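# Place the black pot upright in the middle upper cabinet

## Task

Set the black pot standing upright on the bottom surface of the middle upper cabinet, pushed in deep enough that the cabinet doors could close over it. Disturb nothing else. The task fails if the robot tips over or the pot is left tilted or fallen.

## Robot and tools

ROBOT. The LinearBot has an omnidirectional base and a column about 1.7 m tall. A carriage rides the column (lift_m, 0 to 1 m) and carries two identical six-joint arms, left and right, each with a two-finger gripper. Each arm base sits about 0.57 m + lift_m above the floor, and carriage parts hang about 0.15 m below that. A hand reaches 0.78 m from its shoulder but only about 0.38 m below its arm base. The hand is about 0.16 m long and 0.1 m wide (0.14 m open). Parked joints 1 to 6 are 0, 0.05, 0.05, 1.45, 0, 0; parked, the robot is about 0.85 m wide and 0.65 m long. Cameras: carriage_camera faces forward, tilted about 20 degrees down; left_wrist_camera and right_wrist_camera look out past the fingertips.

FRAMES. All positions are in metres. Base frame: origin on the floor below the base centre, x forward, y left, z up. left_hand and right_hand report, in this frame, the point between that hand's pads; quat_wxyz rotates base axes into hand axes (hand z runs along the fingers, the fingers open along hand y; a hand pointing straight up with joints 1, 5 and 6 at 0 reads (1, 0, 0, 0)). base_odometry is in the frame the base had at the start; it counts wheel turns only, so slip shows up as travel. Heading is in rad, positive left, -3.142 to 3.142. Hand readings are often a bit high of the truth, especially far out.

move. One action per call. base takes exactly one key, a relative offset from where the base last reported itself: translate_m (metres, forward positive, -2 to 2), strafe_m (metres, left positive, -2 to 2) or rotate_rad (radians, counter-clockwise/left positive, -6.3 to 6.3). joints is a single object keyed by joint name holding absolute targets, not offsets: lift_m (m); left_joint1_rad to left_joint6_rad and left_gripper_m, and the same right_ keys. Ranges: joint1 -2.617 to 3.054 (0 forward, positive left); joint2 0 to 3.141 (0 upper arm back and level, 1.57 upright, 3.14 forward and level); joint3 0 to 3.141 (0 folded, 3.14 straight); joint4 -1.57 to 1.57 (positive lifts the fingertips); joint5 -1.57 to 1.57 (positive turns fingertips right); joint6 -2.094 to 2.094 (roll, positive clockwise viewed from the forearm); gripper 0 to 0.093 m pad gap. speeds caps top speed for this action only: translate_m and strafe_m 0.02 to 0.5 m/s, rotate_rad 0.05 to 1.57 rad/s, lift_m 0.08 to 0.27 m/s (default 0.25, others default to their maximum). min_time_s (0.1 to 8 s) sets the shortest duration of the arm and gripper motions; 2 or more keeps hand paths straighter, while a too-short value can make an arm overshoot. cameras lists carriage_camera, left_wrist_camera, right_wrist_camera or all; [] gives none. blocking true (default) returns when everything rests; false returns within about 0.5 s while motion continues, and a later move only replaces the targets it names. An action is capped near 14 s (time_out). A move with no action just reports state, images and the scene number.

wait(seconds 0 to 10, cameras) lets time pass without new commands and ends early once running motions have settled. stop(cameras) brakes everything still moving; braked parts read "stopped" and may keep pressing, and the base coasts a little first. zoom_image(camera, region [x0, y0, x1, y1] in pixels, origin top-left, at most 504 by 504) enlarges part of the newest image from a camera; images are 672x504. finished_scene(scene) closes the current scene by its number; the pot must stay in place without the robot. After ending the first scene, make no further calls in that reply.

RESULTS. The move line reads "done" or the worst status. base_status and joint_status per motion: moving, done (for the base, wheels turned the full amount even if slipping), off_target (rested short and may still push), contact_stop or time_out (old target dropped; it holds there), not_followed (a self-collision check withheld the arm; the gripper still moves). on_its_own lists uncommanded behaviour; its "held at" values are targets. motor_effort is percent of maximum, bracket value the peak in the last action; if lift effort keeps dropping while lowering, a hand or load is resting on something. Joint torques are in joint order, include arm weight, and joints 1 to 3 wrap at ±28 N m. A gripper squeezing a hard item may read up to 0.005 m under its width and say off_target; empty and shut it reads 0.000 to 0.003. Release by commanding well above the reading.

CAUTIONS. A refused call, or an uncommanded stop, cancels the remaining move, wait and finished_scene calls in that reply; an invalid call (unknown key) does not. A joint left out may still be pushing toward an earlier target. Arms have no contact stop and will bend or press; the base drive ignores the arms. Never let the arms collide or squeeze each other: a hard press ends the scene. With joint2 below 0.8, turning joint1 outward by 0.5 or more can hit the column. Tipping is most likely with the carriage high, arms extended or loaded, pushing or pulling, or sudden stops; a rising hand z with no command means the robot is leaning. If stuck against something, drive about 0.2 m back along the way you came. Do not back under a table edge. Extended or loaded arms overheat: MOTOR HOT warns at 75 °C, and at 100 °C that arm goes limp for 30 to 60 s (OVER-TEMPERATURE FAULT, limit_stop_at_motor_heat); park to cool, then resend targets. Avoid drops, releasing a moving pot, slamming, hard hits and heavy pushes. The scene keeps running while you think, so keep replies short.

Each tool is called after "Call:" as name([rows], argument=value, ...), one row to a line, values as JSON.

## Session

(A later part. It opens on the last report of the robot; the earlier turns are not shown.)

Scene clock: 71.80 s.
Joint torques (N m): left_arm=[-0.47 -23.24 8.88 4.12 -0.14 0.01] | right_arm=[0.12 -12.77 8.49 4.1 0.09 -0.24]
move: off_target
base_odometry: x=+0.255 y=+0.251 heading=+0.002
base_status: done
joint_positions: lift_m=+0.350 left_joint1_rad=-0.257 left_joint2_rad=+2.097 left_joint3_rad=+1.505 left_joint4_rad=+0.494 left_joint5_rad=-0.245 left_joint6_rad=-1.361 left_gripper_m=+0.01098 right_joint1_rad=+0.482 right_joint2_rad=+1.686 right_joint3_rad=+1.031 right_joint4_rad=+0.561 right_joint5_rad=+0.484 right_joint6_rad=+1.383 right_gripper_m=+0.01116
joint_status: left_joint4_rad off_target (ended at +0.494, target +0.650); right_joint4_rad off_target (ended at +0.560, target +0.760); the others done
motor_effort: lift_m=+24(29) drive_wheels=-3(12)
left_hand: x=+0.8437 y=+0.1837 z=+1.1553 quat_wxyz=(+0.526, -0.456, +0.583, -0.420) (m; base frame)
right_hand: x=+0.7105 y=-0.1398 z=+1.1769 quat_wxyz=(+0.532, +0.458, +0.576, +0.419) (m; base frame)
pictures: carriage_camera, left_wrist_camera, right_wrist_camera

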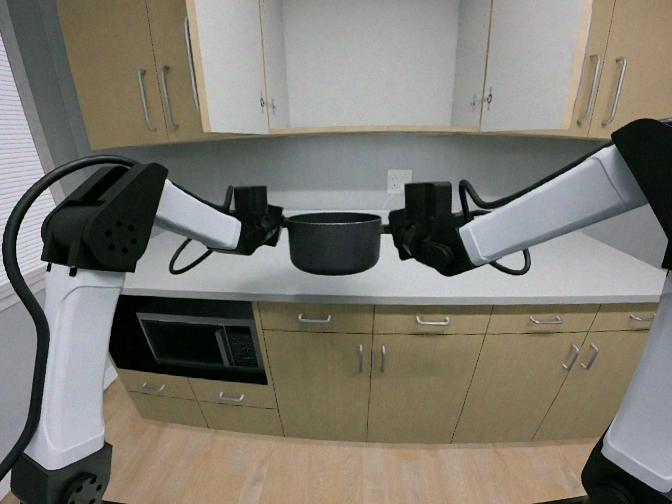

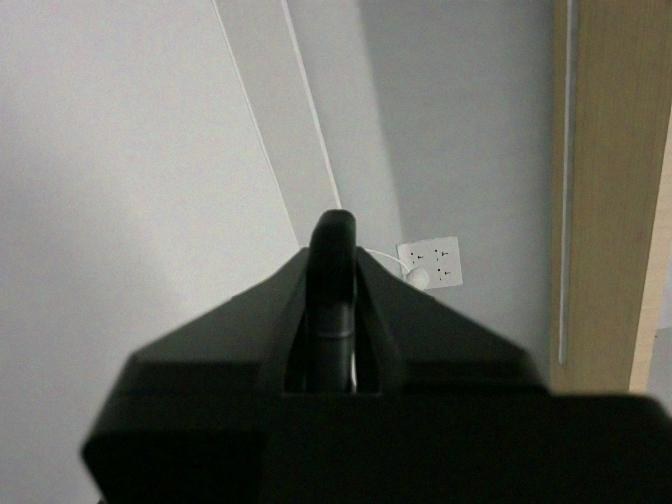

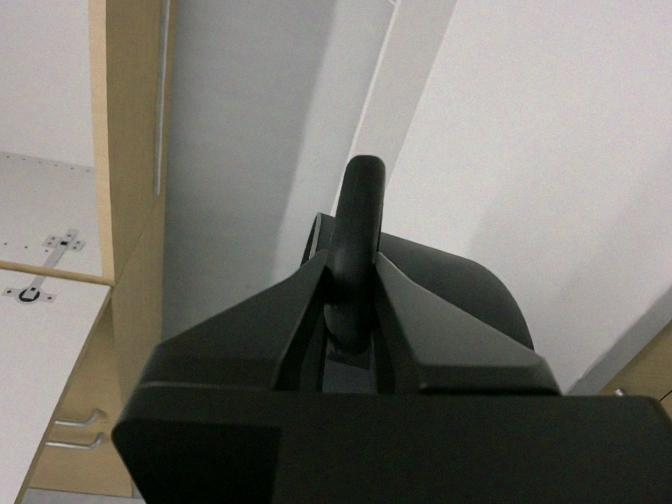

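Call:
move(base={"strafe_m":-0.14}, joints={"lift_m":0.74,"left_joint2_rad":1.94,"left_joint3_rad":1.53,"left_joint4_rad":0.8,"right_joint4_rad":0.9}, speeds={"strafe_m":0.15,"lift_m":0.15}, min_time_s=2.5, cameras=["all"])

Scene clock: 75.97 s.
Joint torques (N m): left_arm=[-0.75 -24.1 9.81 4.35 0 -0.51] | right_arm=[0.38 -13.55 8.84 3.87 0.05 0.12]
move: off_target
base_odometry: x=+0.255 y=+0.111 heading=+0.002
base_status: done
joint_positions: lift_m=+0.740 left_joint1_rad=-0.255 left_joint2_rad=+2.043 left_joint3_rad=+1.495 left_joint4_rad=+0.622 left_joint5_rad=-0.256 left_joint6_rad=-1.314 left_gripper_m=+0.01080 right_joint1_rad=+0.480 right_joint2_rad=+1.693 right_joint3_rad=+1.026 right_joint4_rad=+0.720 right_joint5_rad=+0.481 right_joint6_rad=+1.350 right_gripper_m=+0.01116
joint_status: left_joint4_rad off_target (ended at +0.622, target +0.800); right_joint4_rad off_target (ended at +0.720, target +0.900); the others done
motor_effort: lift_m=+25(30) drive_wheels=-3(8)
left_hand: x=+0.8359 y=+0.1891 z=+1.6038 quat_wxyz=(+0.576, -0.422, +0.535, -0.452) (m; base frame)
right_hand: x=+0.7121 y=-0.1394 z=+1.5971 quat_wxyz=(+0.560, +0.438, +0.533, +0.459) (m; base frame)
pictures: carriage_camera, left_wrist_camera, right_wrist_camera

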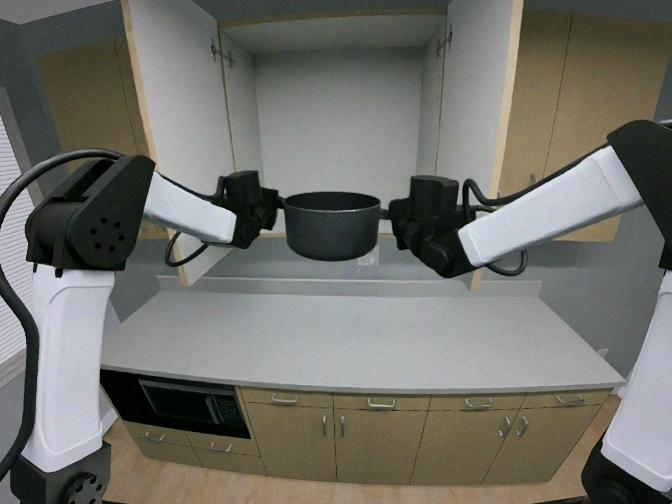

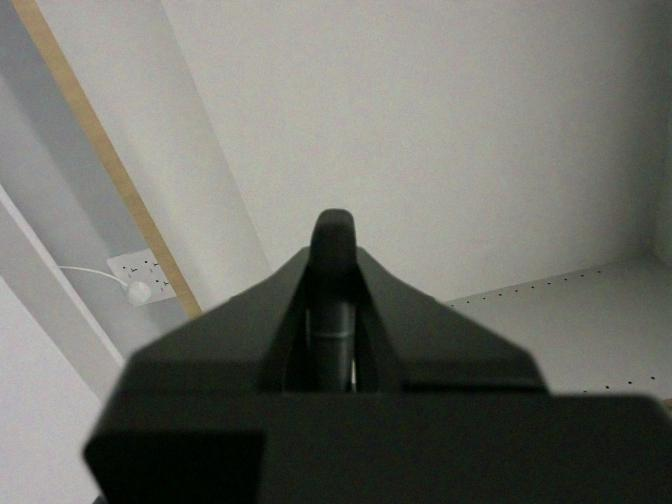

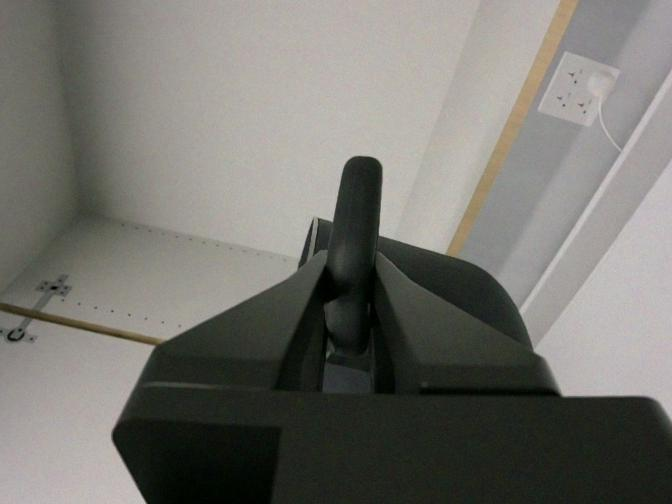

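Call:
move(base={"translate_m":0.3}, joints={"left_joint4_rad":0.73,"right_joint4_rad":0.84}, speeds={"translate_m":0.15}, cameras=["all"])

Scene clock: 86.70 s.
Joint torques (N m): left_arm=[-0.77 -24.08 9.88 4.25 0 -0.48] | right_arm=[0.35 -13.67 8.87 3.68 0.12 -0.01]
move: off_target
base_odometry: x=+0.555 y=+0.111 heading=+0.002
base_status: done
joint_positions: lift_m=+0.740 left_joint1_rad=-0.255 left_joint2_rad=+2.043 left_joint3_rad=+1.495 left_joint4_rad=+0.564 left_joint5_rad=-0.259 left_joint6_rad=-1.317 left_gripper_m=+0.01080 right_joint1_rad=+0.480 right_joint2_rad=+1.693 right_joint3_rad=+1.026 right_joint4_rad=+0.677 right_joint5_rad=+0.478 right_joint6_rad=+1.361 right_gripper_m=+0.01116
joint_status: left_joint4_rad off_target (ended at +0.564, target +0.730); right_joint4_rad off_target (ended at +0.677, target +0.840)
motor_effort: lift_m=+25(25) drive_wheels=-6(10)
left_hand: x=+0.8365 y=+0.1894 z=+1.5899 quat_wxyz=(+0.564, -0.431, +0.553, -0.436) (m; base frame)
right_hand: x=+0.7123 y=-0.1387 z=+1.5873 quat_wxyz=(+0.550, +0.444, +0.547, +0.449) (m; base frame)
pictures: carriage_camera, left_wrist_camera, right_wrist_camera

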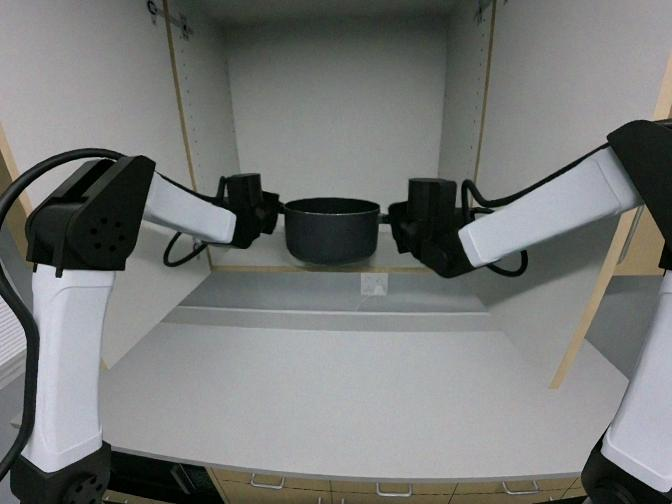

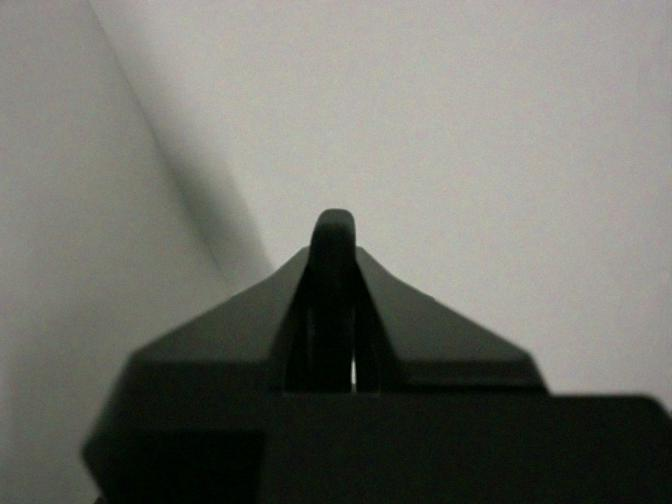

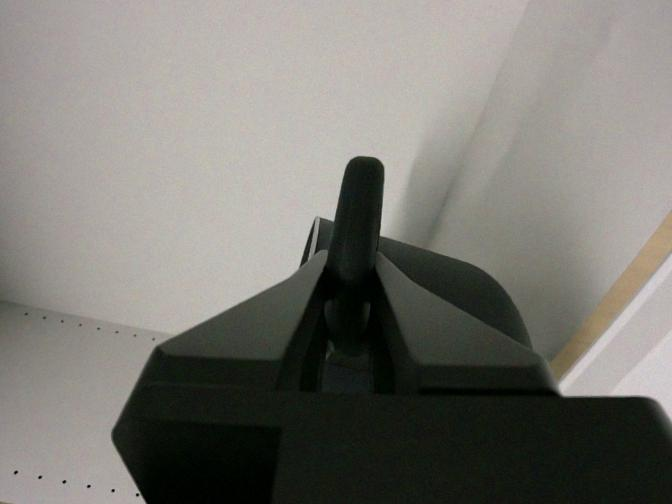

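Call:
move(base={"translate_m":0.16}, joints={"lift_m":0.7}, speeds={"translate_m":0.1}, cameras=["all"])

Scene clock: 90.37 s.
Joint torques (N m): left_arm=[-0.79 -22.87 10.69 4.41 0.04 -0.46] | right_arm=[0.29 -13.46 9.02 3.69 0.12 -0.1]
move: done
base_odometry: x=+0.715 y=+0.111 heading=+0.001
base_status: done
joint_positions: lift_m=+0.700 left_joint1_rad=-0.254 left_joint2_rad=+2.033 left_joint3_rad=+1.487 left_joint4_rad=+0.546 left_joint5_rad=-0.262 left_joint6_rad=-1.319 left_gripper_m=+0.01080 right_joint1_rad=+0.480 right_joint2_rad=+1.692 right_joint3_rad=+1.024 right_joint4_rad=+0.670 right_joint5_rad=+0.476 right_joint6_rad=+1.370 right_gripper_m=+0.01116
joint_status: all done
motor_effort: lift_m=+23(24) drive_wheels=+1(10)
left_hand: x=+0.8344 y=+0.1910 z=+1.5477 quat_wxyz=(+0.560, -0.435, +0.557, -0.431) (m; base frame)
right_hand: x=+0.7120 y=-0.1386 z=+1.5459 quat_wxyz=(+0.547, +0.446, +0.547, +0.449) (m; base frame)
pictures: carriage_camera, left_wrist_camera, right_wrist_camera

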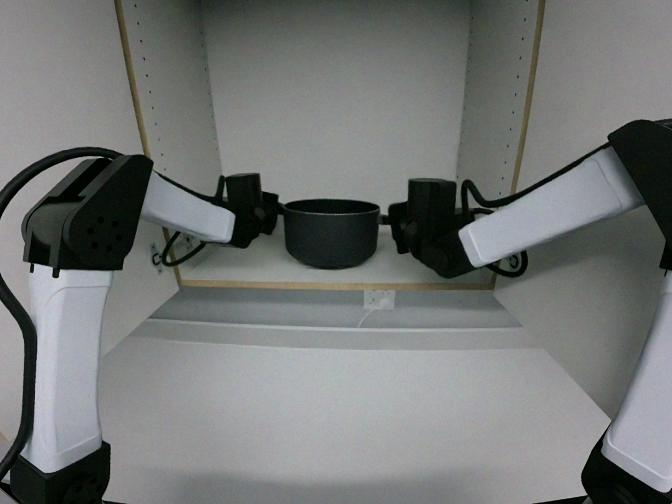

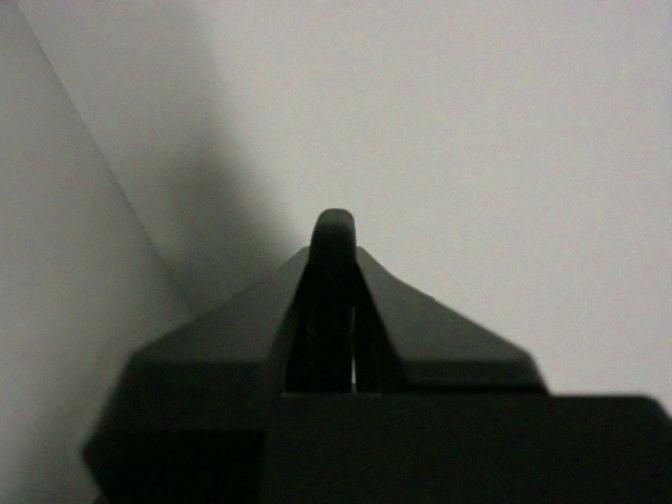

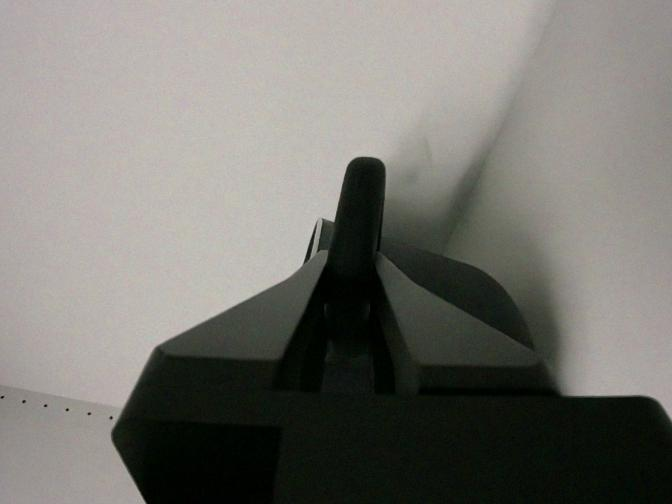

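Call:
move(base={"translate_m":0.04}, speeds={"translate_m":0.06})

Call:
move(joints={"lift_m":0.67}, speeds={"lift_m":0.08}, cameras=["carriage_camera"])

Scene clock: 92.60 s.
Joint torques (N m): left_arm=[-0.81 -22.94 10.67 4.41 0.04 -0.46] | right_arm=[0.29 -13.49 8.98 3.73 0.12 -0.1]
move: done
base_odometry: x=+0.755 y=+0.111 heading=+0.000
base_status: done
joint_positions: lift_m=+0.700 left_joint1_rad=-0.254 left_joint2_rad=+2.033 left_joint3_rad=+1.487 left_joint4_rad=+0.547 left_joint5_rad=-0.262 left_joint6_rad=-1.319 left_gripper_m=+0.01080 right_joint1_rad=+0.480 right_joint2_rad=+1.692 right_joint3_rad=+1.024 right_joint4_rad=+0.671 right_joint5_rad=+0.476 right_joint6_rad=+1.370 right_gripper_m=+0.01116
joint_status: not commanded
motor_effort: lift_m=+24(24) drive_wheels=-5(9)
left_hand: x=+0.8344 y=+0.1910 z=+1.5479 quat_wxyz=(+0.560, -0.435, +0.557, -0.431) (m; base frame)
right_hand: x=+0.7120 y=-0.1386 z=+1.5459 quat_wxyz=(+0.547, +0.446, +0.547, +0.450) (m; base frame)
pictures: none

Scene clock: 93.37 s.
Joint torques (N m): left_arm=[-0.77 -22.86 10.59 3.95 0.05 -0.45] | right_arm=[0.42 -13.42 9.11 3.36 0.09 0.08]
move: done
base_odometry: x=+0.755 y=+0.111 heading=+0.000
base_status: not commanded
joint_positions: lift_m=+0.670 left_joint1_rad=-0.254 left_joint2_rad=+2.033 left_joint3_rad=+1.487 left_joint4_rad=+0.587 left_joint5_rad=-0.262 left_joint6_rad=-1.319 left_gripper_m=+0.01080 right_joint1_rad=+0.480 right_joint2_rad=+1.692 right_joint3_rad=+1.024 right_joint4_rad=+0.704 right_joint5_rad=+0.476 right_joint6_rad=+1.353 right_gripper_m=+0.01116
joint_status: all done
motor_effort: lift_m=+22(22) drive_wheels=-5(6)
left_hand: x=+0.8341 y=+0.1911 z=+1.5280 quat_wxyz=(+0.569, -0.430, +0.544, -0.442) (m; base frame)
right_hand: x=+0.7118 y=-0.1386 z=+1.5237 quat_wxyz=(+0.556, +0.439, +0.540, +0.456) (m; base frame)
pictures: carriage_camera

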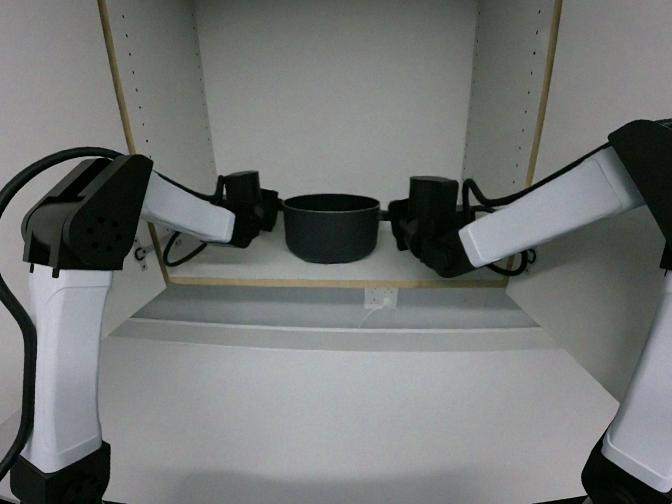

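Call:
move(joints={"lift_m":0.65,"left_joint4_rad":0.6,"right_joint4_rad":0.7}, speeds={"lift_m":0.08}, min_time_s=1, cameras=["all"])

Scene clock: 95.60 s.
Joint torques (N m): left_arm=[-0.77 -20.72 10.66 2.48 0.09 -0.42] | right_arm=[0.38 -11.4 8.12 1.89 0.11 0.44]
move: done
base_odometry: x=+0.755 y=+0.111 heading=+0.000
base_status: not commanded
joint_positions: lift_m=+0.650 left_joint1_rad=-0.254 left_joint2_rad=+2.013 left_joint3_rad=+1.487 left_joint4_rad=+0.588 left_joint5_rad=-0.264 left_joint6_rad=-1.322 left_gripper_m=+0.01077 right_joint1_rad=+0.480 right_joint2_rad=+1.673 right_joint3_rad=+1.036 right_joint4_rad=+0.699 right_joint5_rad=+0.476 right_joint6_rad=+1.322 right_gripper_m=+0.01116
joint_status: all done
motor_effort: lift_m=+21(22) drive_wheels=+1(6)
left_hand: x=+0.8307 y=+0.1923 z=+1.5203 quat_wxyz=(+0.573, -0.428, +0.536, -0.449) (m; base frame)
right_hand: x=+0.7100 y=-0.1396 z=+1.5170 quat_wxyz=(+0.566, +0.429, +0.537, +0.455) (m; base frame)
pictures: carriage_camera, left_wrist_camera, right_wrist_camera

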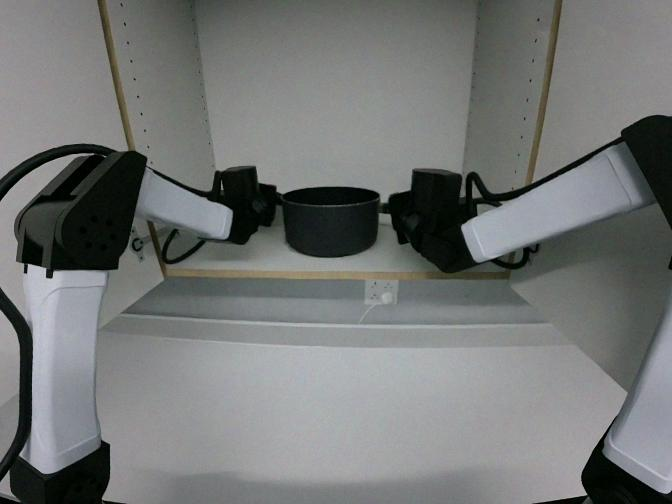

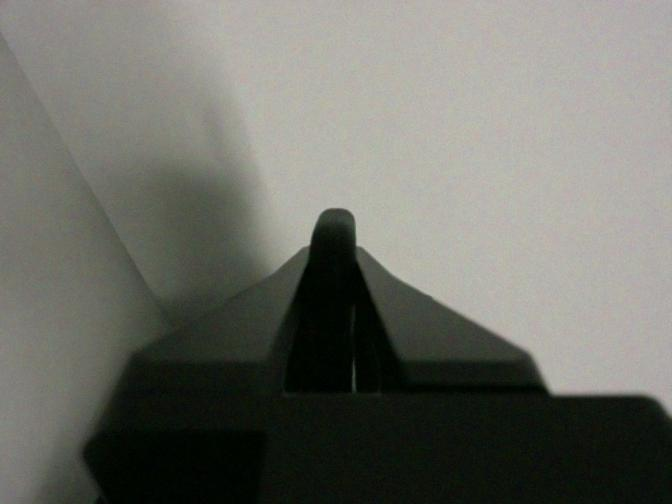

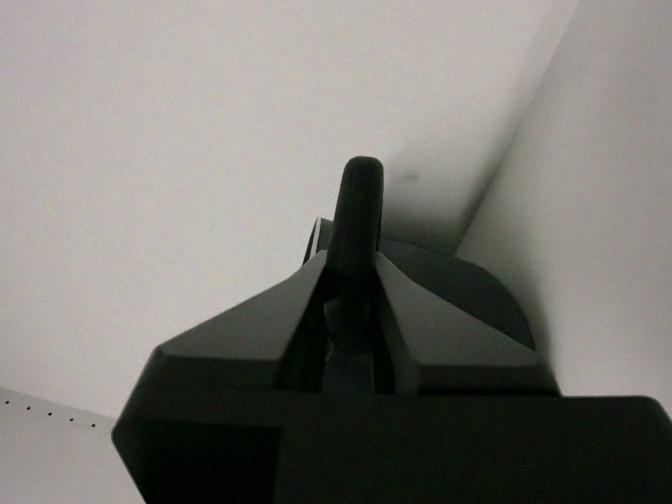

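Call:
move(joints={"lift_m":0.638,"left_joint2_rad":2.03,"left_joint3_rad":1.49,"left_joint4_rad":0.55,"right_joint2_rad":1.67,"right_joint3_rad":1.035,"right_joint4_rad":0.66}, speeds={"lift_m":0.08}, min_time_s=1, cameras=["carriage_camera"])

Scene clock: 97.70 s.
Joint torques (N m): left_arm=[-0.81 -11.17 6.02 1.92 0.08 -0.38] | right_arm=[0.36 -7.99 5.5 1.42 0.17 0.61]
move: done
base_odometry: x=+0.755 y=+0.111 heading=+0.000
base_status: not commanded
joint_positions: lift_m=+0.638 left_joint1_rad=-0.254 left_joint2_rad=+2.008 left_joint3_rad=+1.497 left_joint4_rad=+0.587 left_joint5_rad=-0.265 left_joint6_rad=-1.326 left_gripper_m=+0.01063 right_joint1_rad=+0.480 right_joint2_rad=+1.662 right_joint3_rad=+1.047 right_joint4_rad=+0.699 right_joint5_rad=+0.468 right_joint6_rad=+1.308 right_gripper_m=+0.01116
joint_status: all done
motor_effort: lift_m=+20(21) drive_wheels=-5(6)
left_hand: x=+0.8305 y=+0.1925 z=+1.5160 quat_wxyz=(+0.575, -0.427, +0.530, -0.454) (m; base frame)
right_hand: x=+0.7089 y=-0.1388 z=+1.5154 quat_wxyz=(+0.571, +0.421, +0.534, +0.460) (m; base frame)
pictures: carriage_camera

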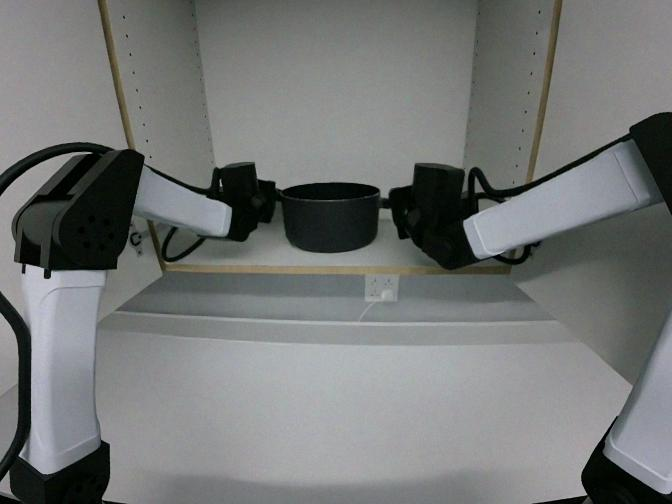

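Call:
move(joints={"lift_m":0.643}, speeds={"lift_m":0.08})

Call:
move(joints={"left_gripper_m":0.05,"right_gripper_m":0.05}, min_time_s=1.5, cameras=["all"])

Scene clock: 99.20 s.
Joint torques (N m): left_arm=[-0.83 -12.03 5.97 1.99 0.07 -0.32] | right_arm=[0.35 -7.97 5.52 1.58 0.19 0.59]
move: done
base_odometry: x=+0.755 y=+0.111 heading=+0.000
base_status: not commanded
joint_positions: lift_m=+0.643 left_joint1_rad=-0.254 left_joint2_rad=+2.017 left_joint3_rad=+1.497 left_joint4_rad=+0.583 left_joint5_rad=-0.265 left_joint6_rad=-1.332 left_gripper_m=+0.01063 right_joint1_rad=+0.480 right_joint2_rad=+1.662 right_joint3_rad=+1.047 right_joint4_rad=+0.685 right_joint5_rad=+0.468 right_joint6_rad=+1.308 right_gripper_m=+0.01116
joint_status: all done
motor_effort: lift_m=+23(27) drive_wheels=-6(6)
left_hand: x=+0.8321 y=+0.1920 z=+1.5146 quat_wxyz=(+0.571, -0.431, +0.533, -0.452) (m; base frame)
right_hand: x=+0.7091 y=-0.1387 z=+1.5168 quat_wxyz=(+0.569, +0.422, +0.539, +0.455) (m; base frame)
pictures: none

Scene clock: 101.00 s.
Joint torques (N m): left_arm=[-0.77 -12.96 5.96 2.34 0.07 -0.01] | right_arm=[0.38 -7.98 5.53 1.83 0.14 0.06]
move: done
base_odometry: x=+0.755 y=+0.111 heading=+0.000
base_status: not commanded
joint_positions: lift_m=+0.643 left_joint1_rad=-0.254 left_joint2_rad=+2.025 left_joint3_rad=+1.497 left_joint4_rad=+0.552 left_joint5_rad=-0.265 left_joint6_rad=-1.360 left_gripper_m=+0.04988 right_joint1_rad=+0.480 right_joint2_rad=+1.662 right_joint3_rad=+1.047 right_joint4_rad=+0.663 right_joint5_rad=+0.471 right_joint6_rad=+1.357 right_gripper_m=+0.04991
joint_status: all done
motor_effort: lift_m=+23(24) drive_wheels=-6(6)
left_hand: x=+0.8338 y=+0.1916 z=+1.5022 quat_wxyz=(+0.557, -0.444, +0.540, -0.449) (m; base frame)
right_hand: x=+0.7094 y=-0.1391 z=+1.5117 quat_wxyz=(+0.555, +0.438, +0.536, +0.461) (m; base frame)
pictures: carriage_camera, left_wrist_camera, right_wrist_camera

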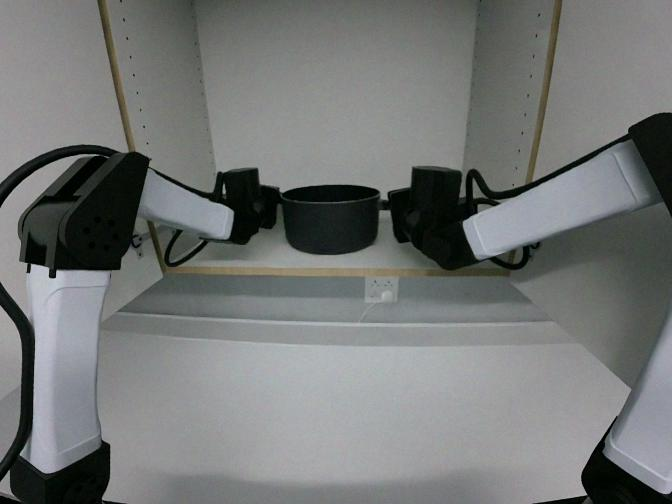

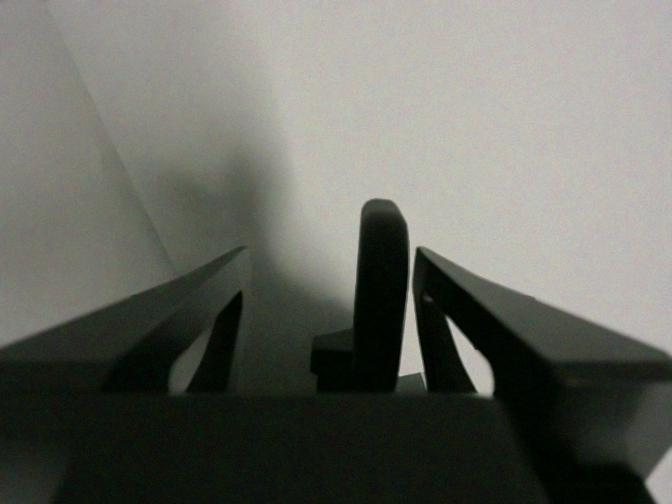

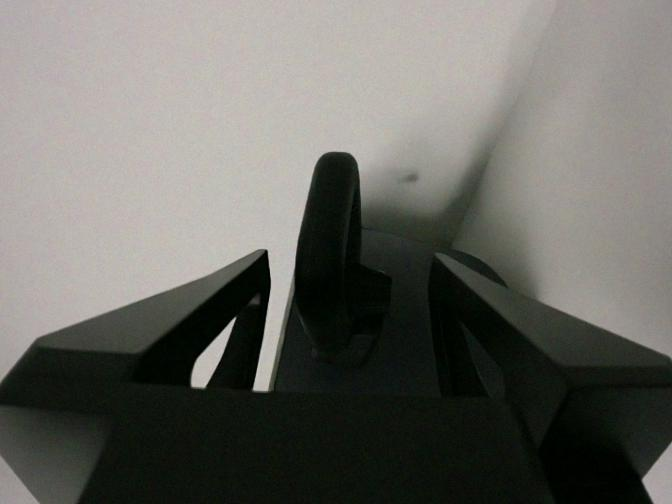

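Call:
move(joints={"lift_m":0.651,"left_gripper_m":0.075,"right_gripper_m":0.075}, speeds={"lift_m":0.08}, min_time_s=1)

Call:
move(base={"translate_m":-0.12}, speeds={"translate_m":0.15}, cameras=["all"])

Scene clock: 103.37 s.
Joint torques (N m): left_arm=[-0.77 -13.42 6.52 2.44 0.06 0.01] | right_arm=[0.35 -8.47 5.9 1.87 0.15 0.02]
move: done
base_odometry: x=+0.755 y=+0.111 heading=+0.000
base_status: not commanded
joint_positions: lift_m=+0.651 left_joint1_rad=-0.254 left_joint2_rad=+2.029 left_joint3_rad=+1.492 left_joint4_rad=+0.544 left_joint5_rad=-0.265 left_joint6_rad=-1.360 left_gripper_m=+0.07486 right_joint1_rad=+0.480 right_joint2_rad=+1.668 right_joint3_rad=+1.041 right_joint4_rad=+0.658 right_joint5_rad=+0.472 right_joint6_rad=+1.358 right_gripper_m=+0.07489
joint_status: all done
motor_effort: lift_m=+24(28) drive_wheels=-5(6)
left_hand: x=+0.8341 y=+0.1915 z=+1.5028 quat_wxyz=(+0.553, -0.446, +0.546, -0.444) (m; base frame)
right_hand: x=+0.7099 y=-0.1391 z=+1.5132 quat_wxyz=(+0.553, +0.440, +0.541, +0.456) (m; base frame)
pictures: none

Scene clock: 105.17 s.
Joint torques (N m): left_arm=[-0.47 -13.57 6.48 2.45 0.06 -0.02] | right_arm=[0.14 -8.51 6.02 1.93 0.11 0.04]
move: done
base_odometry: x=+0.635 y=+0.111 heading=+0.000
base_status: done
joint_positions: lift_m=+0.651 left_joint1_rad=-0.257 left_joint2_rad=+2.030 left_joint3_rad=+1.492 left_joint4_rad=+0.542 left_joint5_rad=-0.265 left_joint6_rad=-1.360 left_gripper_m=+0.07486 right_joint1_rad=+0.482 right_joint2_rad=+1.668 right_joint3_rad=+1.041 right_joint4_rad=+0.656 right_joint5_rad=+0.474 right_joint6_rad=+1.358 right_gripper_m=+0.07489
joint_status: not commanded
motor_effort: lift_m=+24(24) drive_wheels=-7(11)
left_hand: x=+0.8339 y=+0.1896 z=+1.5021 quat_wxyz=(+0.552, -0.446, +0.547, -0.444) (m; base frame)
right_hand: x=+0.7095 y=-0.1384 z=+1.5129 quat_wxyz=(+0.553, +0.440, +0.542, +0.456) (m; base frame)
pictures: carriage_camera, left_wrist_camera, right_wrist_camera

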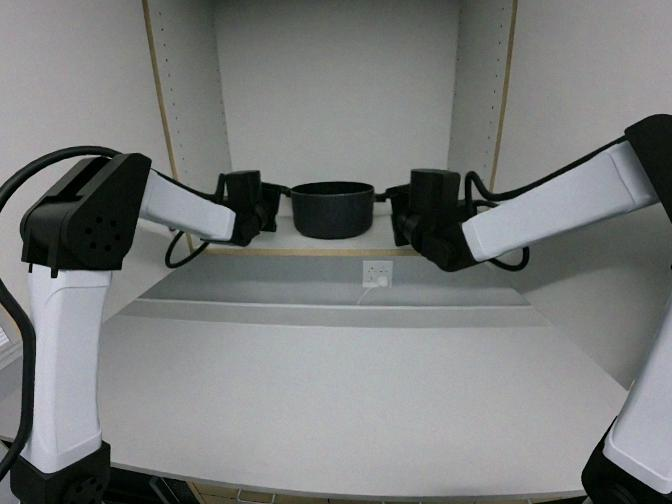

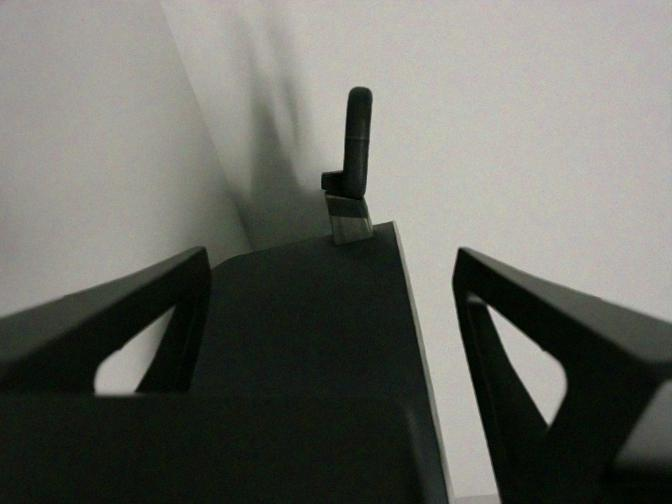

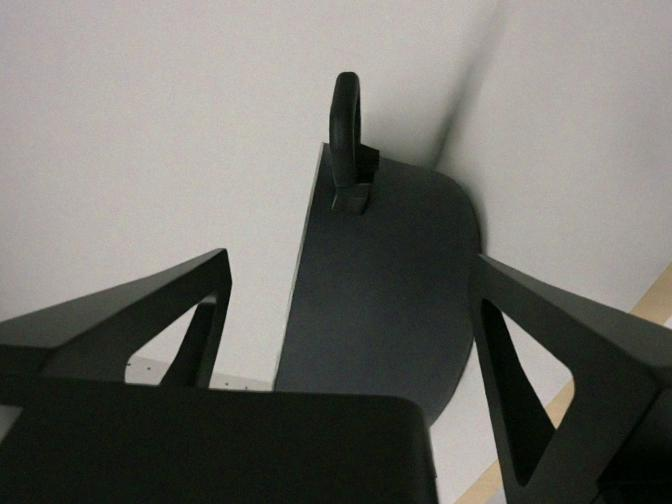

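Call:
finished_scene(scene=1)

The scene is finished: the task was done.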